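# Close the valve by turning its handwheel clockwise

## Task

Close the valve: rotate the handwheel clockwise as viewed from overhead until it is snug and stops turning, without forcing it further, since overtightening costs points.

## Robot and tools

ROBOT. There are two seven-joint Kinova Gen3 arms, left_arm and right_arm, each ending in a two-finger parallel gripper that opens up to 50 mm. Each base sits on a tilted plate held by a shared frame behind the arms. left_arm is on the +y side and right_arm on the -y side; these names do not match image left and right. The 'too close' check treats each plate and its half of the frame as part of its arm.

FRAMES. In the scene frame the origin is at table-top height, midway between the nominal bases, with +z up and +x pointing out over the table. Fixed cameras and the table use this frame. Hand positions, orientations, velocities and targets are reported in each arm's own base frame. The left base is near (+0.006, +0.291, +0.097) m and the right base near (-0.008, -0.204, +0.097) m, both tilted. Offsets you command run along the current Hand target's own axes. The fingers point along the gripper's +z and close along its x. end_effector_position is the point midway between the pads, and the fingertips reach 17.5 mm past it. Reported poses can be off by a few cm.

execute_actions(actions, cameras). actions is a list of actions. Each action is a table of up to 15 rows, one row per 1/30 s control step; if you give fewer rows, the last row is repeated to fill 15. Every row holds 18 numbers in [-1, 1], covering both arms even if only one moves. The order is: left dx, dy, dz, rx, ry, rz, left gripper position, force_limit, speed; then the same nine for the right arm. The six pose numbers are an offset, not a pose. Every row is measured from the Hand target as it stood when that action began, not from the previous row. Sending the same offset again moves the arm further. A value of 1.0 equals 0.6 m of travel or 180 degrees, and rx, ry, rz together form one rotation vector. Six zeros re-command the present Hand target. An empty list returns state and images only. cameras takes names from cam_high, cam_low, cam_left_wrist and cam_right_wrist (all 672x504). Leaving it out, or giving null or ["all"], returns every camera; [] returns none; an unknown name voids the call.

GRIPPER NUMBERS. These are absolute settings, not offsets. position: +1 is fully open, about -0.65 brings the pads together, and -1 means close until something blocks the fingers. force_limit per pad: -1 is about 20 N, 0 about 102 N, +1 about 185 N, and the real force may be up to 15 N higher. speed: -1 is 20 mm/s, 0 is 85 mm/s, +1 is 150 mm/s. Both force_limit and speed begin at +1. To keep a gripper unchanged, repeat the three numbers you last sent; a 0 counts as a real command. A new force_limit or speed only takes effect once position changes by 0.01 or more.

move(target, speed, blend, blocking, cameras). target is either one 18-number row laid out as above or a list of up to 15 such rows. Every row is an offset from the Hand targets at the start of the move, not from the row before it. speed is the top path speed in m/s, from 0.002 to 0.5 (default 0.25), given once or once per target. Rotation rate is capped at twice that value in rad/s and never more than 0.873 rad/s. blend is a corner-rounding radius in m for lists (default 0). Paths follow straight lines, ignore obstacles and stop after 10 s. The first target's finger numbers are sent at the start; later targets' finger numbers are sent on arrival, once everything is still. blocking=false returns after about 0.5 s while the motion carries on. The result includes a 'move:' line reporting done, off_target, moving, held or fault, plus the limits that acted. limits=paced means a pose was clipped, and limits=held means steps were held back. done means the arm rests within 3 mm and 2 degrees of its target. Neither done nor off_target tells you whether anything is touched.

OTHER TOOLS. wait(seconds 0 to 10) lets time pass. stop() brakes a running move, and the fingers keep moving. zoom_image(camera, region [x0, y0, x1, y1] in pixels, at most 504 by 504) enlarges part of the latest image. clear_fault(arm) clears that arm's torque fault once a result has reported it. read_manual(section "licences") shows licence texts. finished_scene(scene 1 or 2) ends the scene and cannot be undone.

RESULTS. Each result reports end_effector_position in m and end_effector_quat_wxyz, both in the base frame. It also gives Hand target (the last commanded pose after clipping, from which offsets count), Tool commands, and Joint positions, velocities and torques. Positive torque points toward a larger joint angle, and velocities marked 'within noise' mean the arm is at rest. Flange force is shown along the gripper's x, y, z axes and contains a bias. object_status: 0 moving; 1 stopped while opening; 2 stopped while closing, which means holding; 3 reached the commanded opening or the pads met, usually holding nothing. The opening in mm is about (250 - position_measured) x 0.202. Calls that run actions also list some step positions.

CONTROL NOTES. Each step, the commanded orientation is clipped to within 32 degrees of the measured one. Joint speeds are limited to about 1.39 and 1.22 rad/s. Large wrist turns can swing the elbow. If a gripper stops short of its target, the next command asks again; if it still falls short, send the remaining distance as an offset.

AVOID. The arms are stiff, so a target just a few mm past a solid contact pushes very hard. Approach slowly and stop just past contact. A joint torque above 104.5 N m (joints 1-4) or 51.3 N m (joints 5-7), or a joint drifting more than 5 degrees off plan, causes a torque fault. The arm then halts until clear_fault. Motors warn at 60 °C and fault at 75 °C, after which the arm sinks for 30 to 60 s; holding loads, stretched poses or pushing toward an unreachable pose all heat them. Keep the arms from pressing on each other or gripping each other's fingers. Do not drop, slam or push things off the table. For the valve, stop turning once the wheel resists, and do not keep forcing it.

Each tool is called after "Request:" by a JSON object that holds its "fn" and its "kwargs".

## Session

Request:
{"fn": "execute_actions", "kwargs": {"actions": []}}

Request:
{"fn": "zoom_image", "kwargs": {"camera": "cam_high", "region": [210, 120, 410, 280]}}

Scene clock: 0.00 s.
left_arm: end_effector_position=(+0.1854, -0.0634, +0.0471) position_measured=3 object_status=3 end_effector_quat_wxyz=(+0.635, -0.637, -0.276, -0.337) | right_arm: end_effector_position=(+0.1303, -0.1091, +0.0882) position_measured=3 object_status=3 end_effector_quat_wxyz=(+0.623, -0.561, +0.469, +0.277)
Joint positions: left_arm=[1.223 1.418 -0.13 1.698 -0.447 1.575 2.34] | right_arm=[1.572 1.243 -0.214 1.804 -0.323 1.53 0.232]
Joint velocities: within noise
Joint torques (N m): no reading
Motor temperatures (°C): left_arm=[34 32 33 28 42 45 42] | right_arm=[31 32 31 32 38 34 47]
Flange force (N): no reading
Hand target: left_arm +0.1854, -0.0634, +0.0471; +0.635, -0.637, -0.276, -0.337 | right_arm +0.1303, -0.1091, +0.0882; +0.623, -0.561, +0.469, +0.277
Tool commands: left_gripper/position=+1.0 left_gripper/force_limit=+1.0 left_gripper/speed=+1.0 right_gripper/position=+1.0 right_gripper/force_limit=+1.0 right_gripper/speed=+1.0

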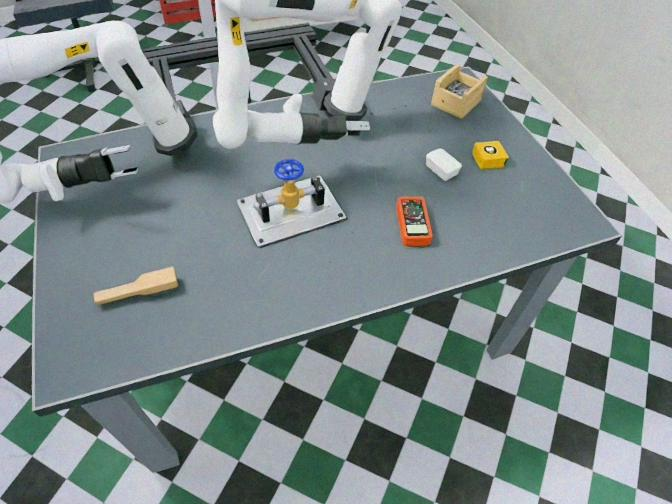

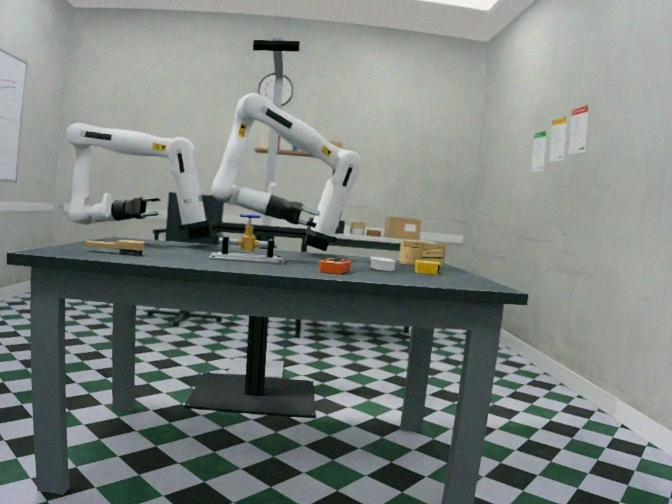

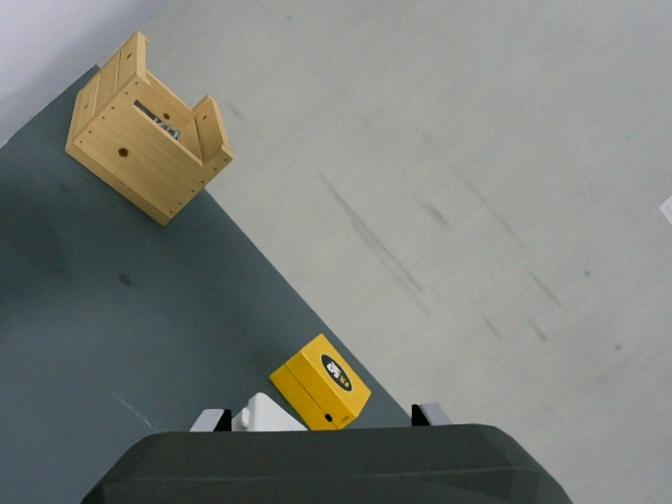

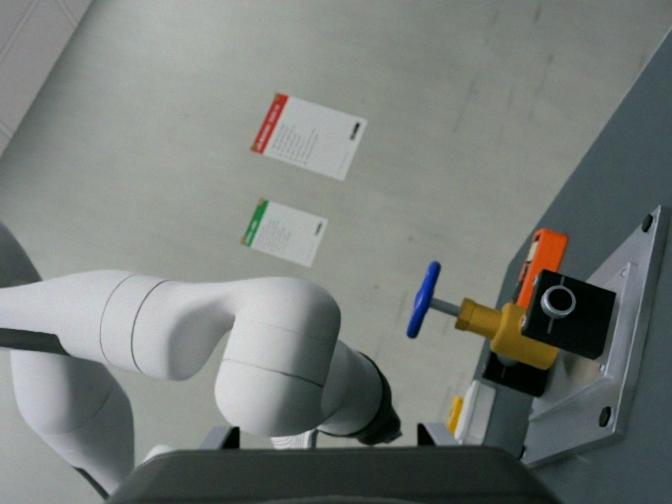

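Scaled by 2.520 from the camera's 672x504 image, which has a finer 960x720 frame.

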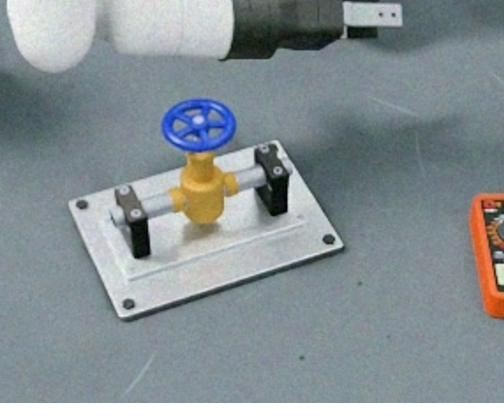

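Request:
{"fn": "move", "kwargs": {"target": [[0.175,-0.1453,-0.0505,0,0,0,1,1,1,0,0,0,0,0,0,1,1,1],[0.349,0.025,-0.467,-0.278,-0.328,-0.018,1,1,1,0,0,0,0,0,0,1,1,1]], "speed": 0.25}}

Scene clock: 4.27 s.
left_arm: end_effector_position=(+0.3047, -0.3591, +0.1917) position_measured=3 object_status=3 end_effector_quat_wxyz=(-0.097, +0.908, +0.399, +0.088) | right_arm: end_effector_position=(+0.1303, -0.1091, +0.0882) position_measured=3 object_status=3 end_effector_quat_wxyz=(+0.623, -0.561, +0.469, +0.277)
Joint positions: left_arm=[0.938 0.583 0.037 1.396 -0.235 1.331 1.875] | right_arm=[1.572 1.243 -0.214 1.804 -0.323 1.53 0.232]
Joint velocities: within noise
Joint torques (N m): left_arm=[3.45 -19.14 1.77 -9.71 -0.28 0.36 0.24] | right_arm=[-0.7 -14.75 -1.96 3.94 -0.38 3.67 -0.09]
Motor temperatures (°C): left_arm=[34 32 32 28 42 45 42] | right_arm=[31 32 31 32 38 34 47]
Flange force (N): left_arm=[-0.7 2.1 3.6] | right_arm=[-5.8 0.3 2.9]
Hand target: left_arm +0.3047, -0.3591, +0.1917; -0.097, +0.908, +0.399, +0.088 | right_arm +0.1303, -0.1091, +0.0882; +0.623, -0.561, +0.469, +0.277
Off the commanded pose: left_arm 0.000 m, 0 deg | right_arm 0.000 m, 0 deg.
move: done

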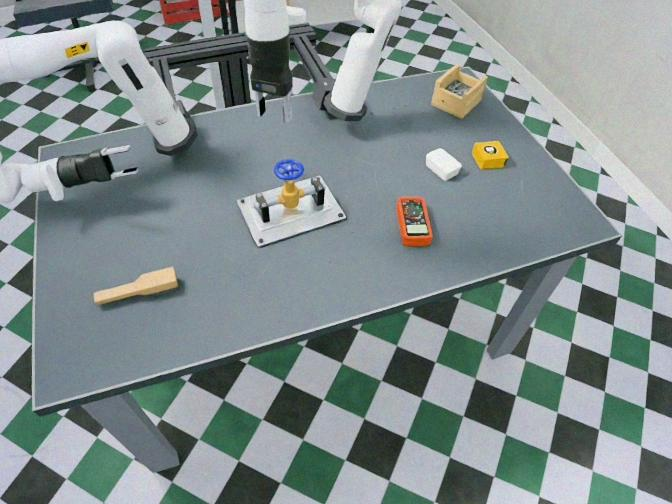

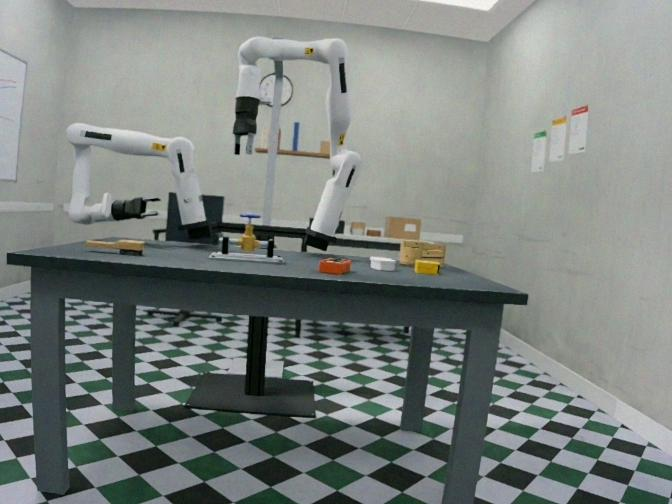

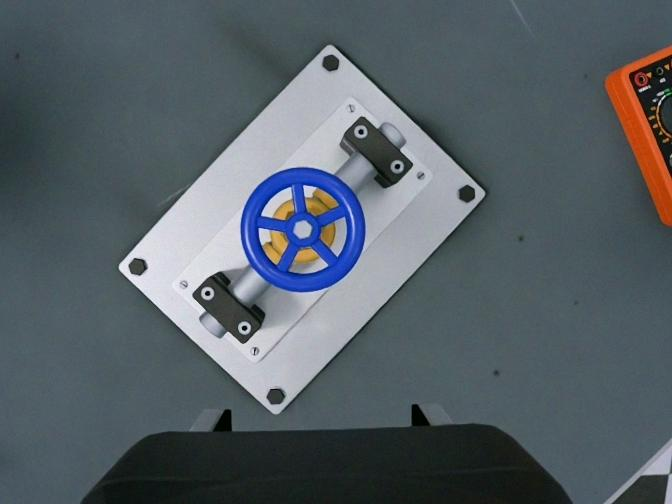

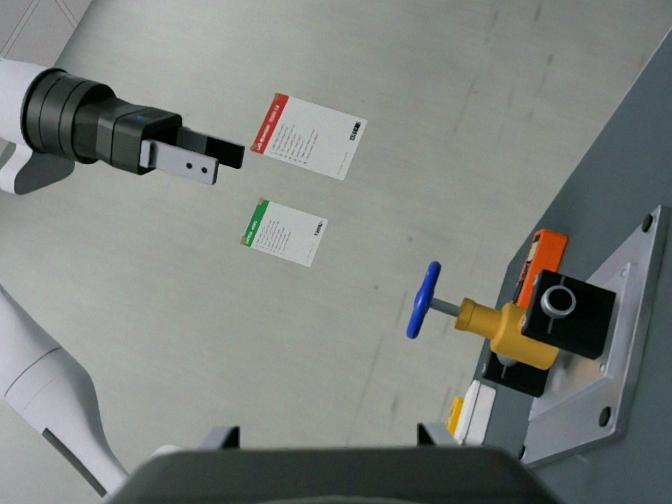

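Request:
{"fn": "zoom_image", "kwargs": {"camera": "cam_left_wrist", "region": [190, 380, 490, 504]}}

Request:
{"fn": "zoom_image", "kwargs": {"camera": "cam_left_wrist", "region": [230, 160, 380, 300]}}

Request:
{"fn": "zoom_image", "kwargs": {"camera": "cam_low", "region": [222, 200, 282, 260]}}

Scaled by 1.680.

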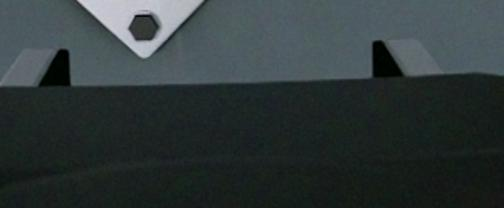

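Scaled by 3.360.

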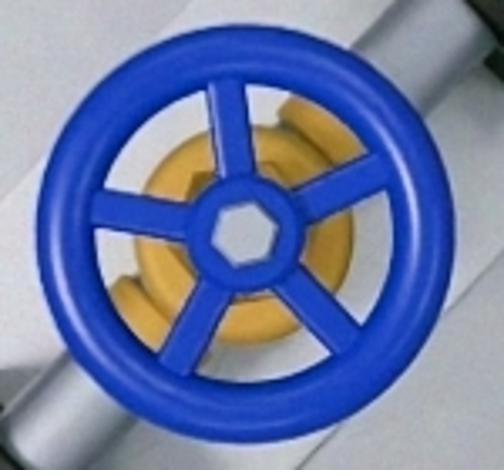

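Scaled by 8.400 from the camera's 672x504 image, which has a finer 960x720 frame.

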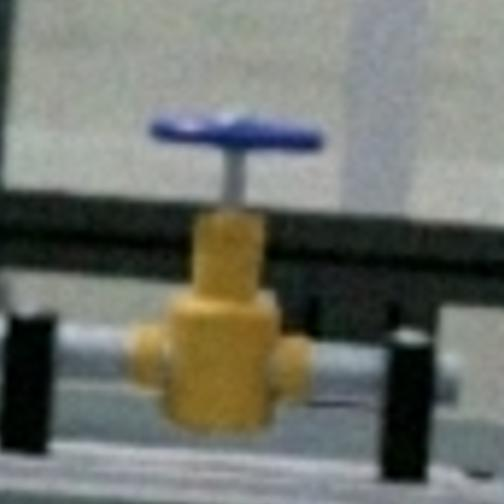

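Request:
{"fn": "move", "kwargs": {"target": [-0.0105,-0.1032,0.248,0.0111,-0.0089,0,0.3,0,0,0,0,0,0,0,0,1,1,1], "speed": 0.25, "cameras": ["cam_left_wrist","cam_low"]}}

Request:
{"fn": "zoom_image", "kwargs": {"camera": "cam_left_wrist", "region": [190, 330, 490, 480]}}

Request:
{"fn": "zoom_image", "kwargs": {"camera": "cam_low", "region": [222, 180, 282, 240]}}

Scene clock: 5.97 s.
left_arm: end_effector_position=(+0.2668, -0.2859, +0.0531) position_measured=107 object_status=3 end_effector_quat_wxyz=(-0.107, +0.907, +0.402, +0.068) | right_arm: end_effector_position=(+0.1303, -0.1091, +0.0882) position_measured=3 object_status=3 end_effector_quat_wxyz=(+0.623, -0.561, +0.469, +0.277)
Joint positions: left_arm=[0.905 0.646 0.009 1.831 -0.249 0.859 1.928] | right_arm=[1.572 1.243 -0.214 1.804 -0.323 1.53 0.232]
Joint velocities: within noise
Joint torques (N m): left_arm=[3.2 -18.19 1.73 -7.52 -0.17 0.6 0.22] | right_arm=[-0.75 -14.74 -1.94 3.92 -0.4 3.62 -0.1]
Motor temperatures (°C): left_arm=[34 32 32 28 42 45 42] | right_arm=[31 32 31 32 38 34 47]
Flange force (N): left_arm=[-0.7 1.0 5.5] | right_arm=[-5.9 0.4 2.8]
Hand target: left_arm +0.2668, -0.2859, +0.0531; -0.107, +0.907, +0.402, +0.068 | right_arm +0.1303, -0.1091, +0.0882; +0.623, -0.561, +0.469, +0.277
Off the commanded pose: left_arm 0.000 m, 0 deg | right_arm 0.000 m, 0 deg.
move: done
Images, in order (width x height): cam_low 672x504, cam_left_wrist 672x504.

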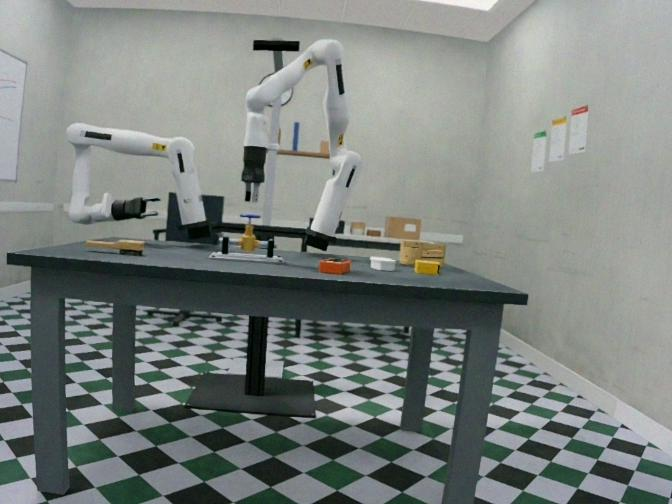

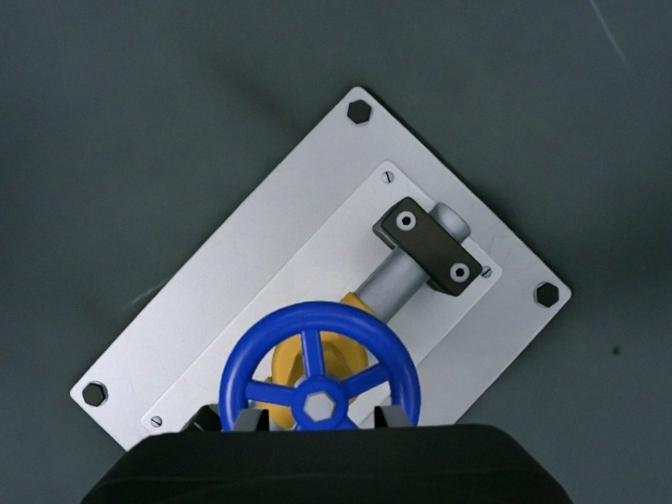

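Scaled by 1.680.

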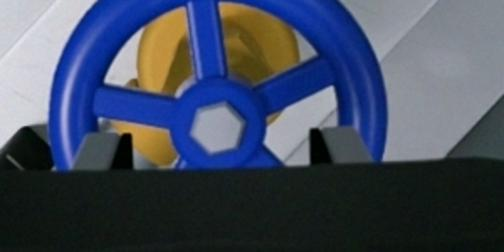

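Scaled by 8.400 from the camera's 672x504 image, which has a finer 960x720 frame.

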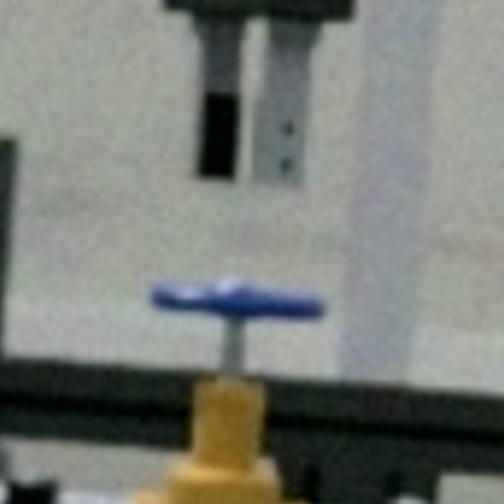

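Request:
{"fn": "move", "kwargs": {"target": [-0.0013,0,0.05,0,0,0,0.3,0,0,0,0,0,0,0,0,1,1,1], "speed": 0.15, "cameras": ["cam_left_wrist","cam_low","cam_high"]}}

Request:
{"fn": "zoom_image", "kwargs": {"camera": "cam_left_wrist", "region": [190, 330, 490, 480]}}

Request:
{"fn": "zoom_image", "kwargs": {"camera": "cam_low", "region": [222, 190, 282, 250]}}

Request:
{"fn": "zoom_image", "kwargs": {"camera": "cam_high", "region": [255, 125, 325, 195]}}

Scene clock: 7.10 s.
left_arm: end_effector_position=(+0.2673, -0.2789, +0.0239) position_measured=107 object_status=3 end_effector_quat_wxyz=(-0.107, +0.907, +0.402, +0.068) | right_arm: end_effector_position=(+0.1303, -0.1091, +0.0882) position_measured=3 object_status=3 end_effector_quat_wxyz=(+0.623, -0.561, +0.469, +0.277)
Joint positions: left_arm=[0.903 0.697 -0.004 1.867 -0.263 0.772 1.94] | right_arm=[1.572 1.243 -0.214 1.804 -0.323 1.53 0.232]
Joint velocities: within noise
Joint torques (N m): left_arm=[3.22 -18.61 1.69 -6.9 -0.16 0.47 0.21] | right_arm=[-0.7 -14.76 -1.93 3.84 -0.41 3.6 -0.13]
Motor temperatures (°C): left_arm=[34 32 32 28 42 45 42] | right_arm=[31 32 31 32 38 34 47]
Flange force (N): left_arm=[-0.9 1.0 5.3] | right_arm=[-6.0 0.4 3.0]
Hand target: left_arm +0.2673, -0.2789, +0.0239; -0.107, +0.907, +0.402, +0.068 | right_arm +0.1303, -0.1091, +0.0882; +0.623, -0.561, +0.469, +0.277
Off the commanded pose: left_arm 0.000 m, 0 deg | right_arm 0.000 m, 0 deg.
move: done
Images, in order (width x height): cam_high 672x504, cam_low 672x504, cam_left_wrist 672x504.

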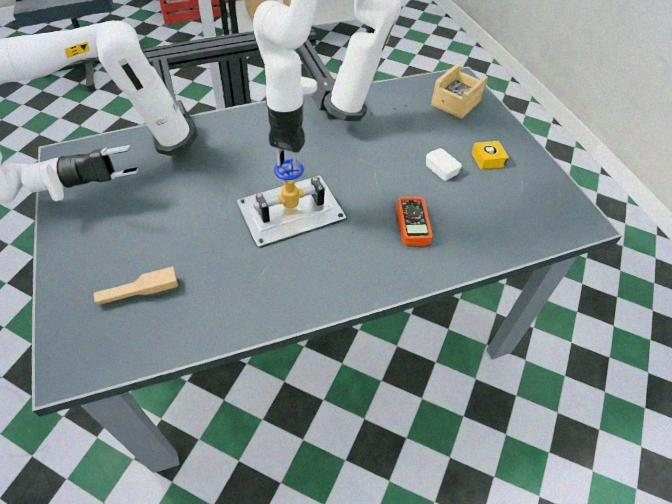

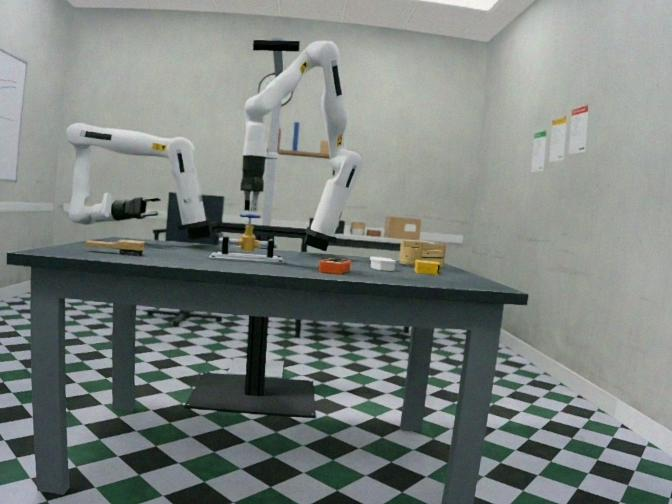

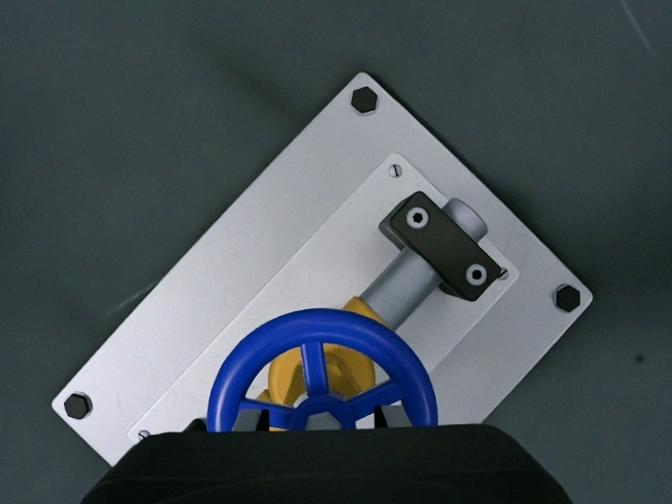

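Scaled by 1.680.

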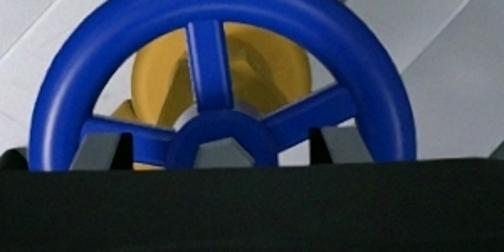

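Scaled by 8.400 from the camera's 672x504 image, which has a finer 960x720 frame.

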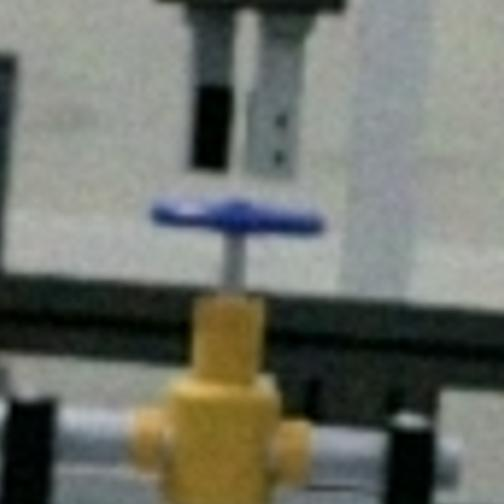

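Scaled by 7.200 from the camera's 672x504 image, which has a finer 960x720 frame.

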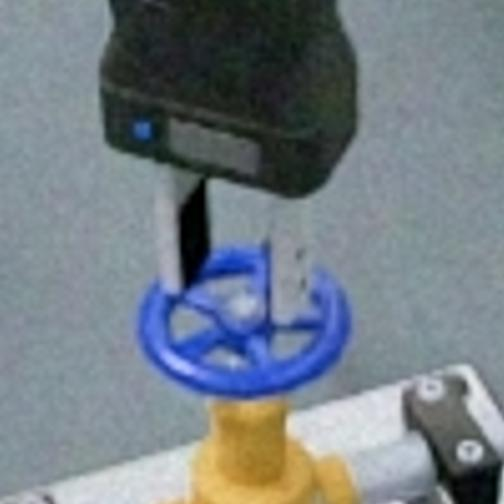

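Request:
{"fn": "move", "kwargs": {"target": [0.0003,-0.001,0.0183,0,0,0,0.15,0,0,0,0,0,0,0,0,1,1,1], "speed": 0.08, "cameras": ["cam_left_wrist","cam_low","cam_high"]}}

Request:
{"fn": "zoom_image", "kwargs": {"camera": "cam_left_wrist", "region": [190, 330, 490, 480]}}

Request:
{"fn": "zoom_image", "kwargs": {"camera": "cam_low", "region": [227, 195, 277, 245]}}

Request:
{"fn": "zoom_image", "kwargs": {"camera": "cam_high", "region": [265, 135, 315, 185]}}

Scene clock: 8.10 s.
left_arm: end_effector_position=(+0.2674, -0.2757, +0.0134) position_measured=130 object_status=3 end_effector_quat_wxyz=(-0.107, +0.907, +0.402, +0.068) | right_arm: end_effector_position=(+0.1303, -0.1091, +0.0882) position_measured=3 object_status=3 end_effector_quat_wxyz=(+0.623, -0.561, +0.469, +0.277)
Joint positions: left_arm=[0.902 0.715 -0.01 1.88 -0.268 0.739 1.944] | right_arm=[1.572 1.243 -0.214 1.804 -0.323 1.53 0.232]
Joint velocities: within noise
Joint torques (N m): left_arm=[3.23 -18.6 1.68 -6.71 -0.18 0.47 0.23] | right_arm=[-0.65 -14.8 -1.99 3.87 -0.36 3.62 -0.13]
Motor temperatures (°C): left_arm=[34 32 32 28 42 45 42] | right_arm=[31 32 31 32 38 34 47]
Flange force (N): left_arm=[-0.7 0.6 5.2] | right_arm=[-5.8 0.3 3.0]
Hand target: left_arm +0.2674, -0.2757, +0.0134; -0.107, +0.907, +0.402, +0.068 | right_arm +0.1303, -0.1091, +0.0882; +0.623, -0.561, +0.469, +0.277
Off the commanded pose: left_arm 0.000 m, 0 deg | right_arm 0.000 m, 0 deg.
move: done
Images, in order (width x height): cam_high 672x504, cam_low 672x504, cam_left_wrist 672x504.

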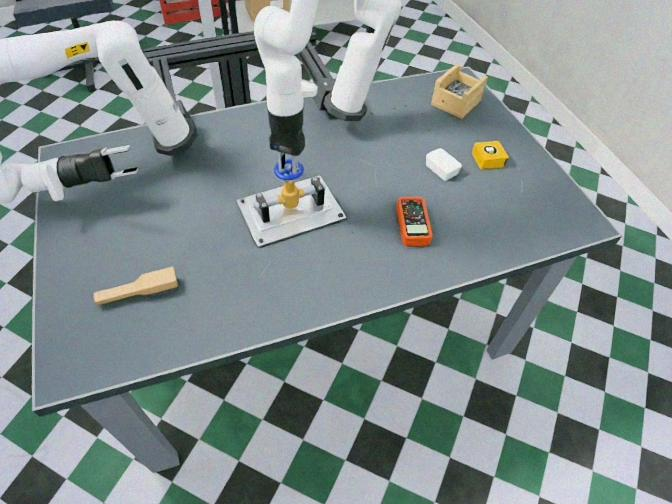

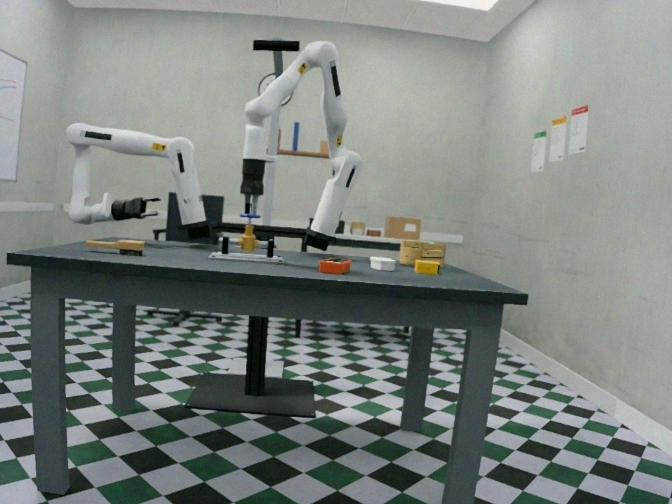

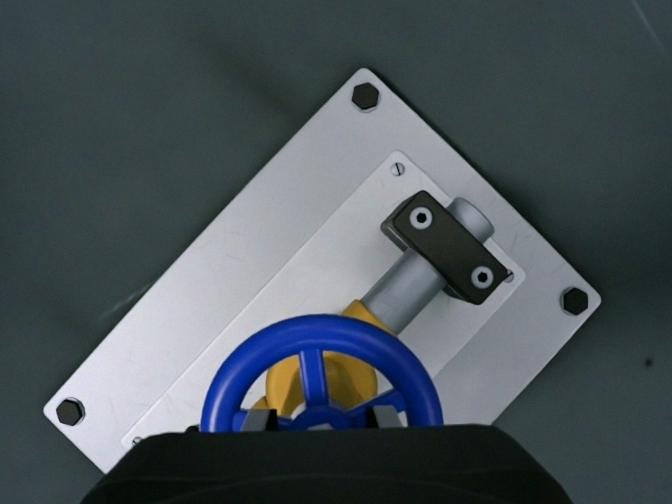

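Scaled by 1.680.

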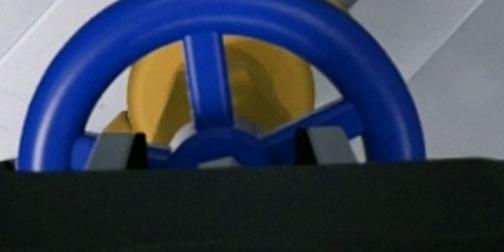

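Scaled by 10.080 from the camera's 672x504 image, which has a finer 960x720 frame.

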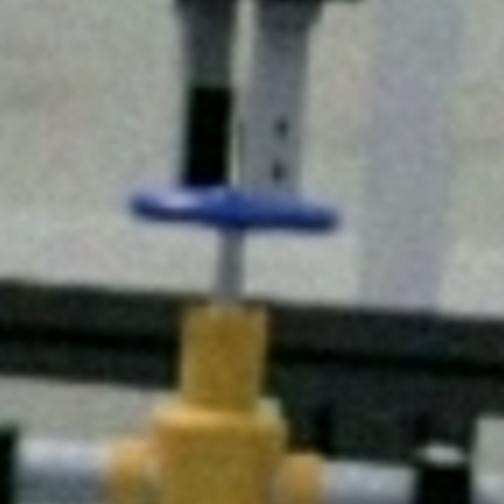

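Scaled by 10.080 from the camera's 672x504 image, which has a finer 960x720 frame.

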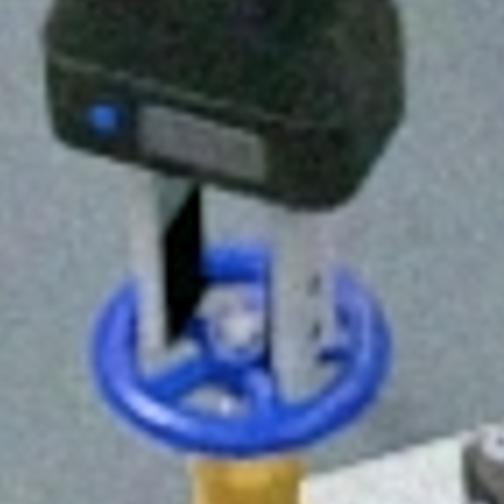

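Request:
{"fn": "move", "kwargs": {"target": [0,0,0.008,0,0,0,0.1,0,0,0,0,0,0,0,0,1,1,1], "speed": 0.05, "cameras": ["cam_left_wrist","cam_low","cam_high"]}}

Request:
{"fn": "zoom_image", "kwargs": {"camera": "cam_left_wrist", "region": [190, 330, 490, 480]}}

Request:
{"fn": "zoom_image", "kwargs": {"camera": "cam_low", "region": [227, 195, 277, 245]}}

Request:
{"fn": "zoom_image", "kwargs": {"camera": "cam_high", "region": [265, 135, 315, 185]}}

Scene clock: 9.00 s.
left_arm: end_effector_position=(+0.2677, -0.2746, +0.0089) position_measured=138 object_status=3 end_effector_quat_wxyz=(-0.107, +0.907, +0.402, +0.068) | right_arm: end_effector_position=(+0.1303, -0.1091, +0.0882) position_measured=3 object_status=3 end_effector_quat_wxyz=(+0.623, -0.561, +0.469, +0.277)
Joint positions: left_arm=[0.901 0.724 -0.012 1.885 -0.271 0.726 1.946] | right_arm=[1.572 1.243 -0.214 1.804 -0.323 1.53 0.232]
Joint velocities: within noise
Joint torques (N m): left_arm=[-0.59 2.93 -0.98 -0.91 -0.37 -2.64 0.16] | right_arm=[-0.67 -14.79 -1.99 3.85 -0.37 3.64 -0.09]
Motor temperatures (°C): left_arm=[34 32 32 28 42 45 42] | right_arm=[31 32 31 32 38 34 47]
Flange force (N): left_arm=[1.5 -9.8 -50.8] | right_arm=[-5.9 0.4 3.1]
Hand target: left_arm +0.2676, -0.2745, +0.0088; -0.107, +0.907, +0.402, +0.068 | right_arm +0.1303, -0.1091, +0.0882; +0.623, -0.561, +0.469, +0.277
Off the commanded pose: left_arm 0.000 m, 0 deg | right_arm 0.000 m, 0 deg.
move: done
Images, in order (width x height): cam_high 672x504, cam_low 672x504, cam_left_wrist 672x504.

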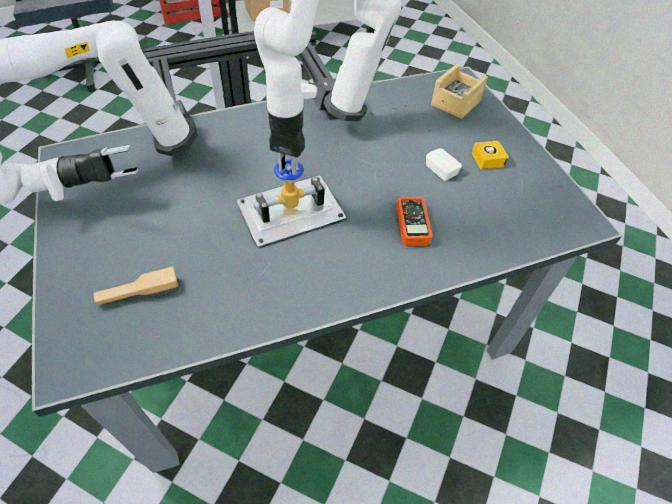

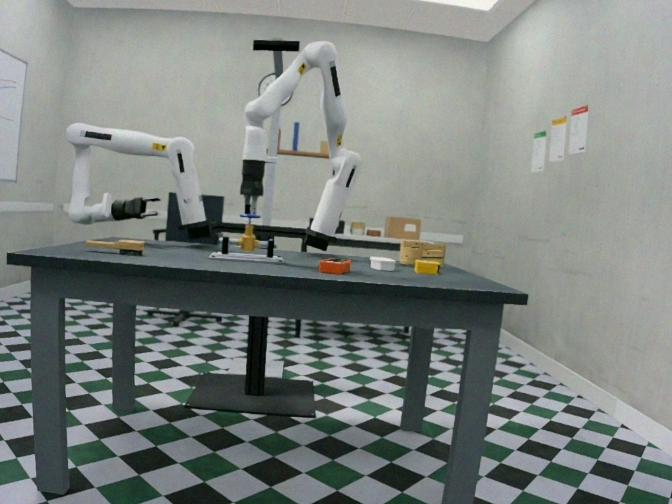

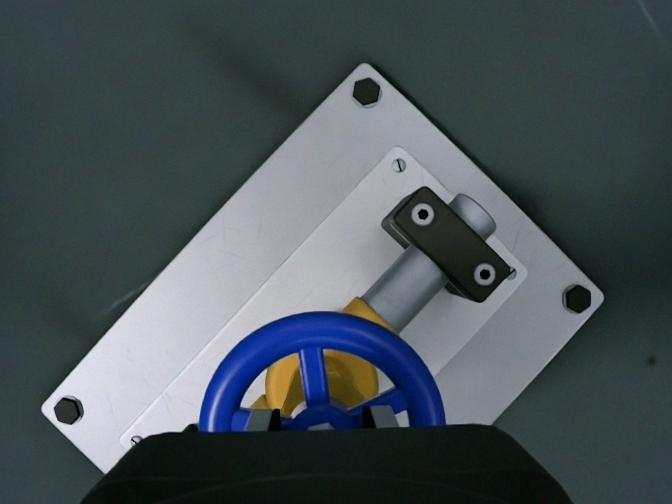

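Scaled by 1.680.

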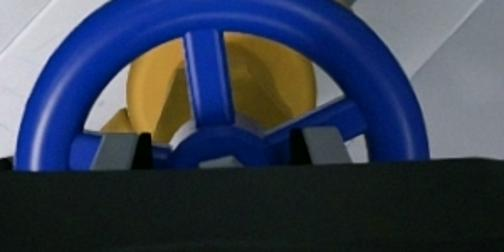

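Scaled by 10.080 from the camera's 672x504 image, which has a finer 960x720 frame.

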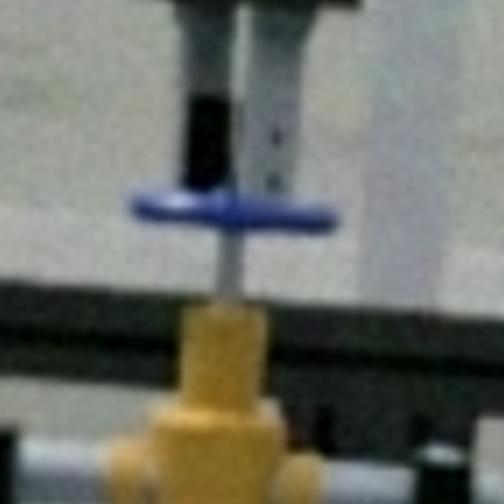

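Scaled by 10.080 from the camera's 672x504 image, which has a finer 960x720 frame.

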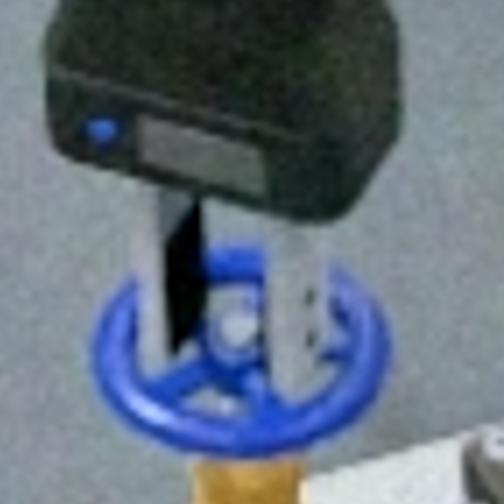

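Request:
{"fn": "move", "kwargs": {"target": [[0,0,-0.0028,0,0,0,0.1,0,0,0,0,0,0,0,0,1,1,1],[0,0,-0.0028,0,0,0,-1,0,-0.8,0,0,0,0,0,0,1,1,1]], "speed": 0.05, "cameras": ["cam_left_wrist"]}}

Request:
{"fn": "zoom_image", "kwargs": {"camera": "cam_left_wrist", "region": [190, 330, 490, 480]}}

Scene clock: 10.30 s.
left_arm: end_effector_position=(+0.2675, -0.2749, +0.0104) position_measured=169 object_status=2 end_effector_quat_wxyz=(-0.107, +0.907, +0.402, +0.068) | right_arm: end_effector_position=(+0.1303, -0.1091, +0.0882) position_measured=3 object_status=3 end_effector_quat_wxyz=(+0.623, -0.561, +0.469, +0.277)
Joint positions: left_arm=[0.901 0.721 -0.011 1.883 -0.27 0.731 1.945] | right_arm=[1.572 1.243 -0.214 1.804 -0.323 1.53 0.232]
Joint velocities: within noise
Joint torques (N m): left_arm=[2.21 -12.93 0.96 -3.41 0.02 0.9 0.2] | right_arm=[-0.69 -14.73 -1.91 3.91 -0.4 3.64 -0.11]
Motor temperatures (°C): left_arm=[34 32 32 28 42 45 42] | right_arm=[31 33 31 32 38 34 47]
Flange force (N): left_arm=[-0.8 1.3 -7.6] | right_arm=[-5.9 0.3 2.9]
Hand target: left_arm +0.2675, -0.2749, +0.0104; -0.107, +0.907, +0.402, +0.068 | right_arm +0.1303, -0.1091, +0.0882; +0.623, -0.561, +0.469, +0.277
Off the commanded pose: left_arm 0.000 m, 0 deg | right_arm 0.000 m, 0 deg.
move: done
Images, in order (width x height): cam_left_wrist 672x504.

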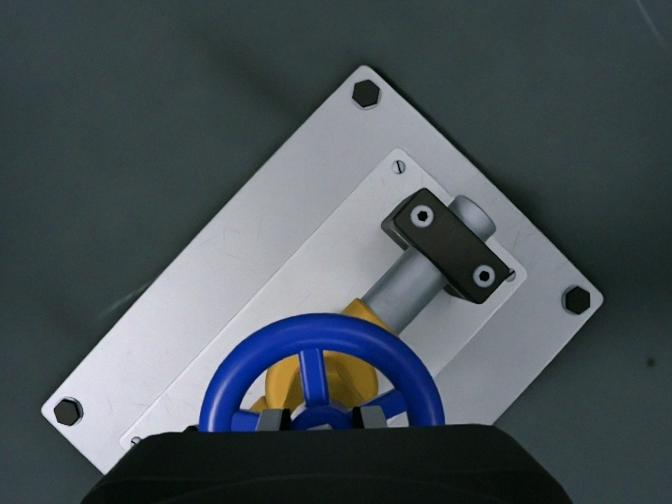

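Scaled by 1.680.

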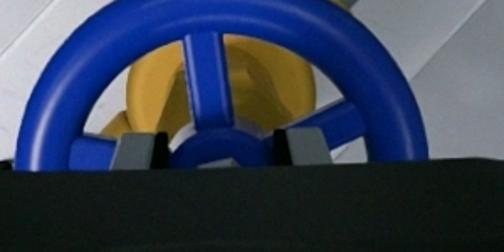

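Request:
{"fn": "move", "kwargs": {"target": [[0,0,0.0012,0,0,0.6,-1,0,-0.8,0,0,0,0,0,0,1,1,1]], "speed": 0.45, "cameras": ["cam_left_wrist","cam_high"]}}

Scene clock: 13.10 s.
left_arm: end_effector_position=(+0.2676, -0.2747, +0.0097) position_measured=169 object_status=2 end_effector_quat_wxyz=(-0.118, +0.858, -0.498, -0.047) | right_arm: end_effector_position=(+0.1303, -0.1091, +0.0882) position_measured=3 object_status=3 end_effector_quat_wxyz=(+0.623, -0.561, +0.469, +0.277)
Joint positions: left_arm=[0.559 0.789 0.506 1.897 -0.714 0.87 0.479] | right_arm=[1.572 1.243 -0.214 1.804 -0.323 1.53 0.232]
Joint velocities: within noise
Joint torques (N m): left_arm=[-5.43 -15.56 -7.19 -15.44 -8.94 -2.47 -0.16] | right_arm=[-0.78 -14.75 -1.91 3.87 -0.43 3.62 -0.09]
Motor temperatures (°C): left_arm=[34 32 32 28 42 45 42] | right_arm=[31 33 31 32 38 34 47]
Flange force (N): left_arm=[-22.2 25.6 -26.6] | right_arm=[-6.0 0.5 2.9]
Hand target: left_arm +0.2676, -0.2747, +0.0097; -0.118, +0.858, -0.498, -0.047 | right_arm +0.1303, -0.1091, +0.0882; +0.623, -0.561, +0.469, +0.277
Off the commanded pose: left_arm 0.000 m, 0 deg | right_arm 0.000 m, 0 deg.
move: done
Images, in order (width x height): cam_high 672x504, cam_left_wrist 672x504.

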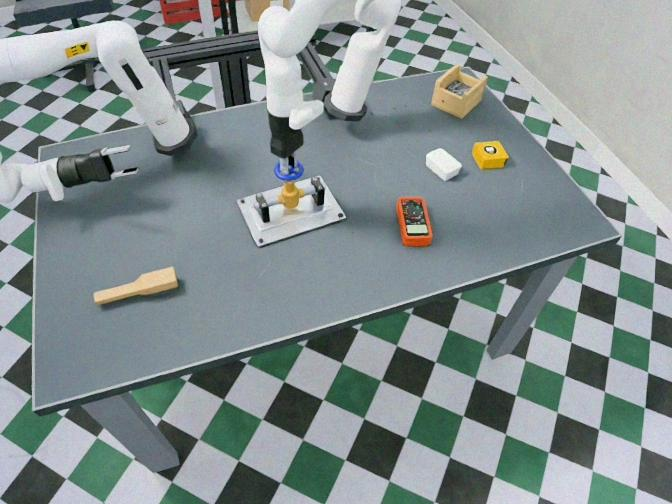

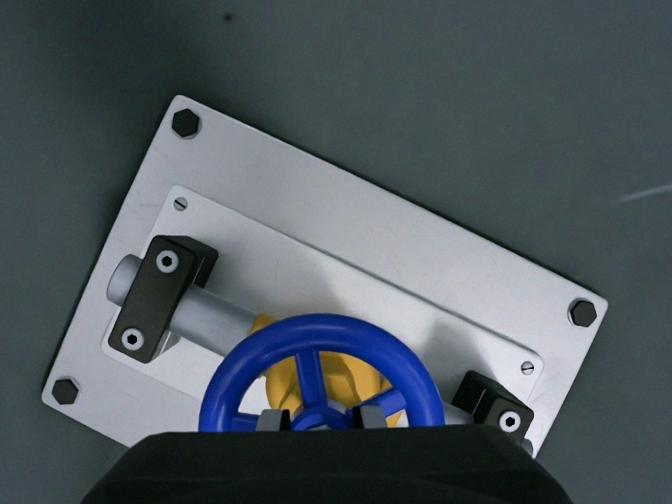

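Request:
{"fn": "move", "kwargs": {"target": [[0,0,0,0,0,0,0.1,0,-0.3,0,0,0,0,0,0,1,1,1],[-0.0017,0,-0.0003,0,0,0,0.1,0,-0.3,0,0,0,0,0,0,1,1,1],[-0.0017,0,-0.0003,0,0,0,-1,0,-0.3,0,0,0,0,0,0,1,1,1]], "speed": 0.1, "cameras": []}}

Request:
{"fn": "move", "kwargs": {"target": [[0,0,0.0008,0,0,0.6,-1,0,-0.3,0,0,0,0,0,0,1,1,1]], "speed": 0.45, "cameras": ["cam_left_wrist","cam_high"]}}

Scene clock: 14.97 s.
left_arm: end_effector_position=(+0.2671, -0.2739, +0.0101) position_measured=169 object_status=2 end_effector_quat_wxyz=(-0.118, +0.858, -0.498, -0.047) | right_arm: end_effector_position=(+0.1303, -0.1091, +0.0882) position_measured=3 object_status=3 end_effector_quat_wxyz=(+0.623, -0.561, +0.469, +0.277)
Joint positions: left_arm=[0.558 0.787 0.507 1.9 -0.714 0.868 0.479] | right_arm=[1.572 1.243 -0.214 1.804 -0.323 1.53 0.232]
Joint velocities: within noise
Joint torques (N m): left_arm=[3.09 -14.64 3.31 -6.93 -0.91 -1.31 0.23] | right_arm=[-0.68 -14.78 -1.88 3.86 -0.41 3.66 -0.1]
Motor temperatures (°C): left_arm=[34 32 32 28 42 45 42] | right_arm=[31 33 31 32 38 34 47]
Flange force (N): left_arm=[-5.3 0.7 -8.8] | right_arm=[-5.9 0.4 3.1]
Hand target: left_arm +0.2671, -0.2739, +0.0101; -0.118, +0.858, -0.498, -0.047 | right_arm +0.1303, -0.1091, +0.0882; +0.623, -0.561, +0.469, +0.277
Off the commanded pose: left_arm 0.000 m, 0 deg | right_arm 0.000 m, 0 deg.
move: done
No camera images: "cameras" was empty.

Scene clock: 17.67 s.
left_arm: end_effector_position=(+0.2671, -0.2738, +0.0096) position_measured=169 object_status=2 end_effector_quat_wxyz=(+0.031, -0.102, +0.987, +0.123) | right_arm: end_effector_position=(+0.1303, -0.1091, +0.0882) position_measured=3 object_status=3 end_effector_quat_wxyz=(+0.623, -0.561, +0.469, +0.277)
Joint positions: left_arm=[0.315 0.968 0.946 1.909 -1.027 1.126 -1.119] | right_arm=[1.572 1.243 -0.214 1.804 -0.323 1.53 0.232]
Joint velocities: within noise
Joint torques (N m): left_arm=[0.77 -19.88 3.32 -6.04 -2.52 2.28 -0.11] | right_arm=[-0.68 -14.75 -1.97 3.86 -0.36 3.59 -0.11]
Motor temperatures (°C): left_arm=[34 32 32 28 42 45 42] | right_arm=[31 33 31 32 38 34 47]
Flange force (N): left_arm=[9.6 -2.3 0.9] | right_arm=[-6.0 0.3 2.9]
Hand target: left_arm +0.2671, -0.2738, +0.0096; +0.031, -0.102, +0.987, +0.123 | right_arm +0.1303, -0.1091, +0.0882; +0.623, -0.561, +0.469, +0.277
Off the commanded pose: left_arm 0.000 m, 0 deg | right_arm 0.000 m, 0 deg.
move: done
Images, in order (width x height): cam_high 672x504, cam_left_wrist 672x504.

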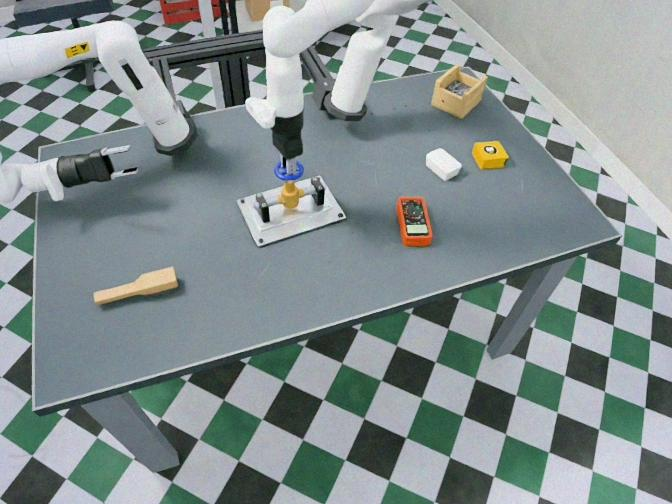

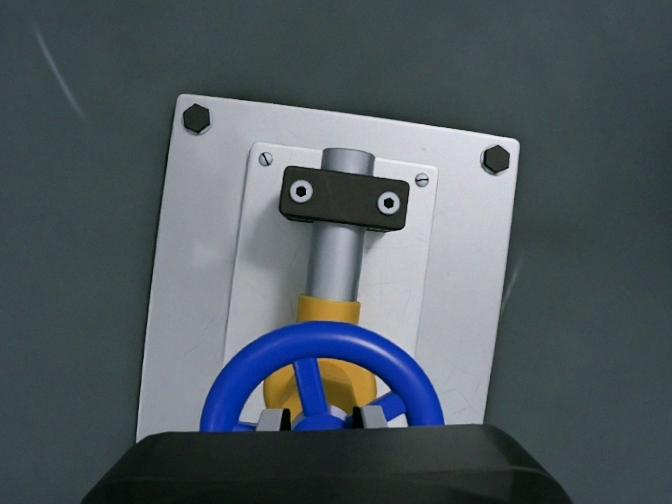

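Request:
{"fn": "move", "kwargs": {"target": [[0.0003,0,0.0013,0,0,0.6,-1,0,-0.3,0,0,0,0,0,0,1,1,1]], "speed": 0.45, "cameras": ["cam_high"]}}

Scene clock: 20.43 s.
left_arm: end_effector_position=(+0.2669, -0.2736, +0.0089) position_measured=169 object_status=2 end_effector_quat_wxyz=(-0.081, +0.738, +0.662, +0.098) | right_arm: end_effector_position=(+0.1303, -0.1091, +0.0882) position_measured=3 object_status=3 end_effector_quat_wxyz=(+0.623, -0.561, +0.469, +0.277)
Joint positions: left_arm=[0.205 1.185 1.253 1.914 -1.216 1.406 -2.845] | right_arm=[1.572 1.243 -0.214 1.804 -0.323 1.53 0.232]
Joint velocities: within noise
Joint torques (N m): left_arm=[0.5 -19.4 4.09 -9.31 -7.24 0.38 -0.13] | right_arm=[-0.76 -14.77 -1.99 3.92 -0.38 3.64 -0.1]
Motor temperatures (°C): left_arm=[34 32 32 28 42 45 42] | right_arm=[31 33 31 32 38 34 47]
Flange force (N): left_arm=[6.5 -20.4 -10.9] | right_arm=[-5.8 0.5 2.8]
Hand target: left_arm +0.2669, -0.2736, +0.0089; -0.081, +0.738, +0.662, +0.098 | right_arm +0.1303, -0.1091, +0.0882; +0.623, -0.561, +0.469, +0.277
Off the commanded pose: left_arm 0.000 m, 0 deg | right_arm 0.000 m, 0 deg.
move: done
Images, in order (width x height): cam_high 672x504.

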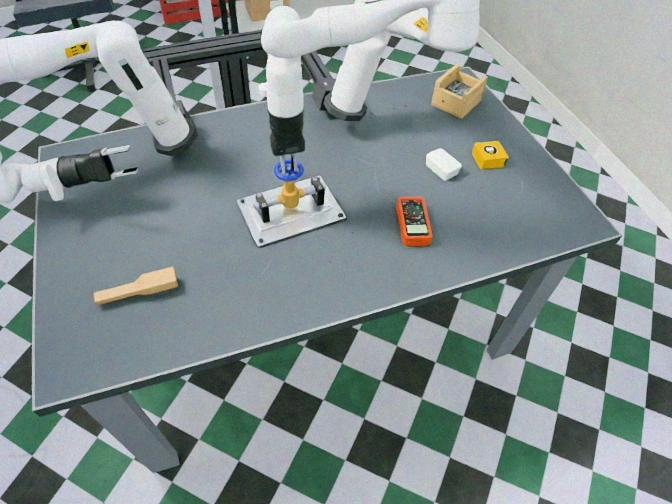

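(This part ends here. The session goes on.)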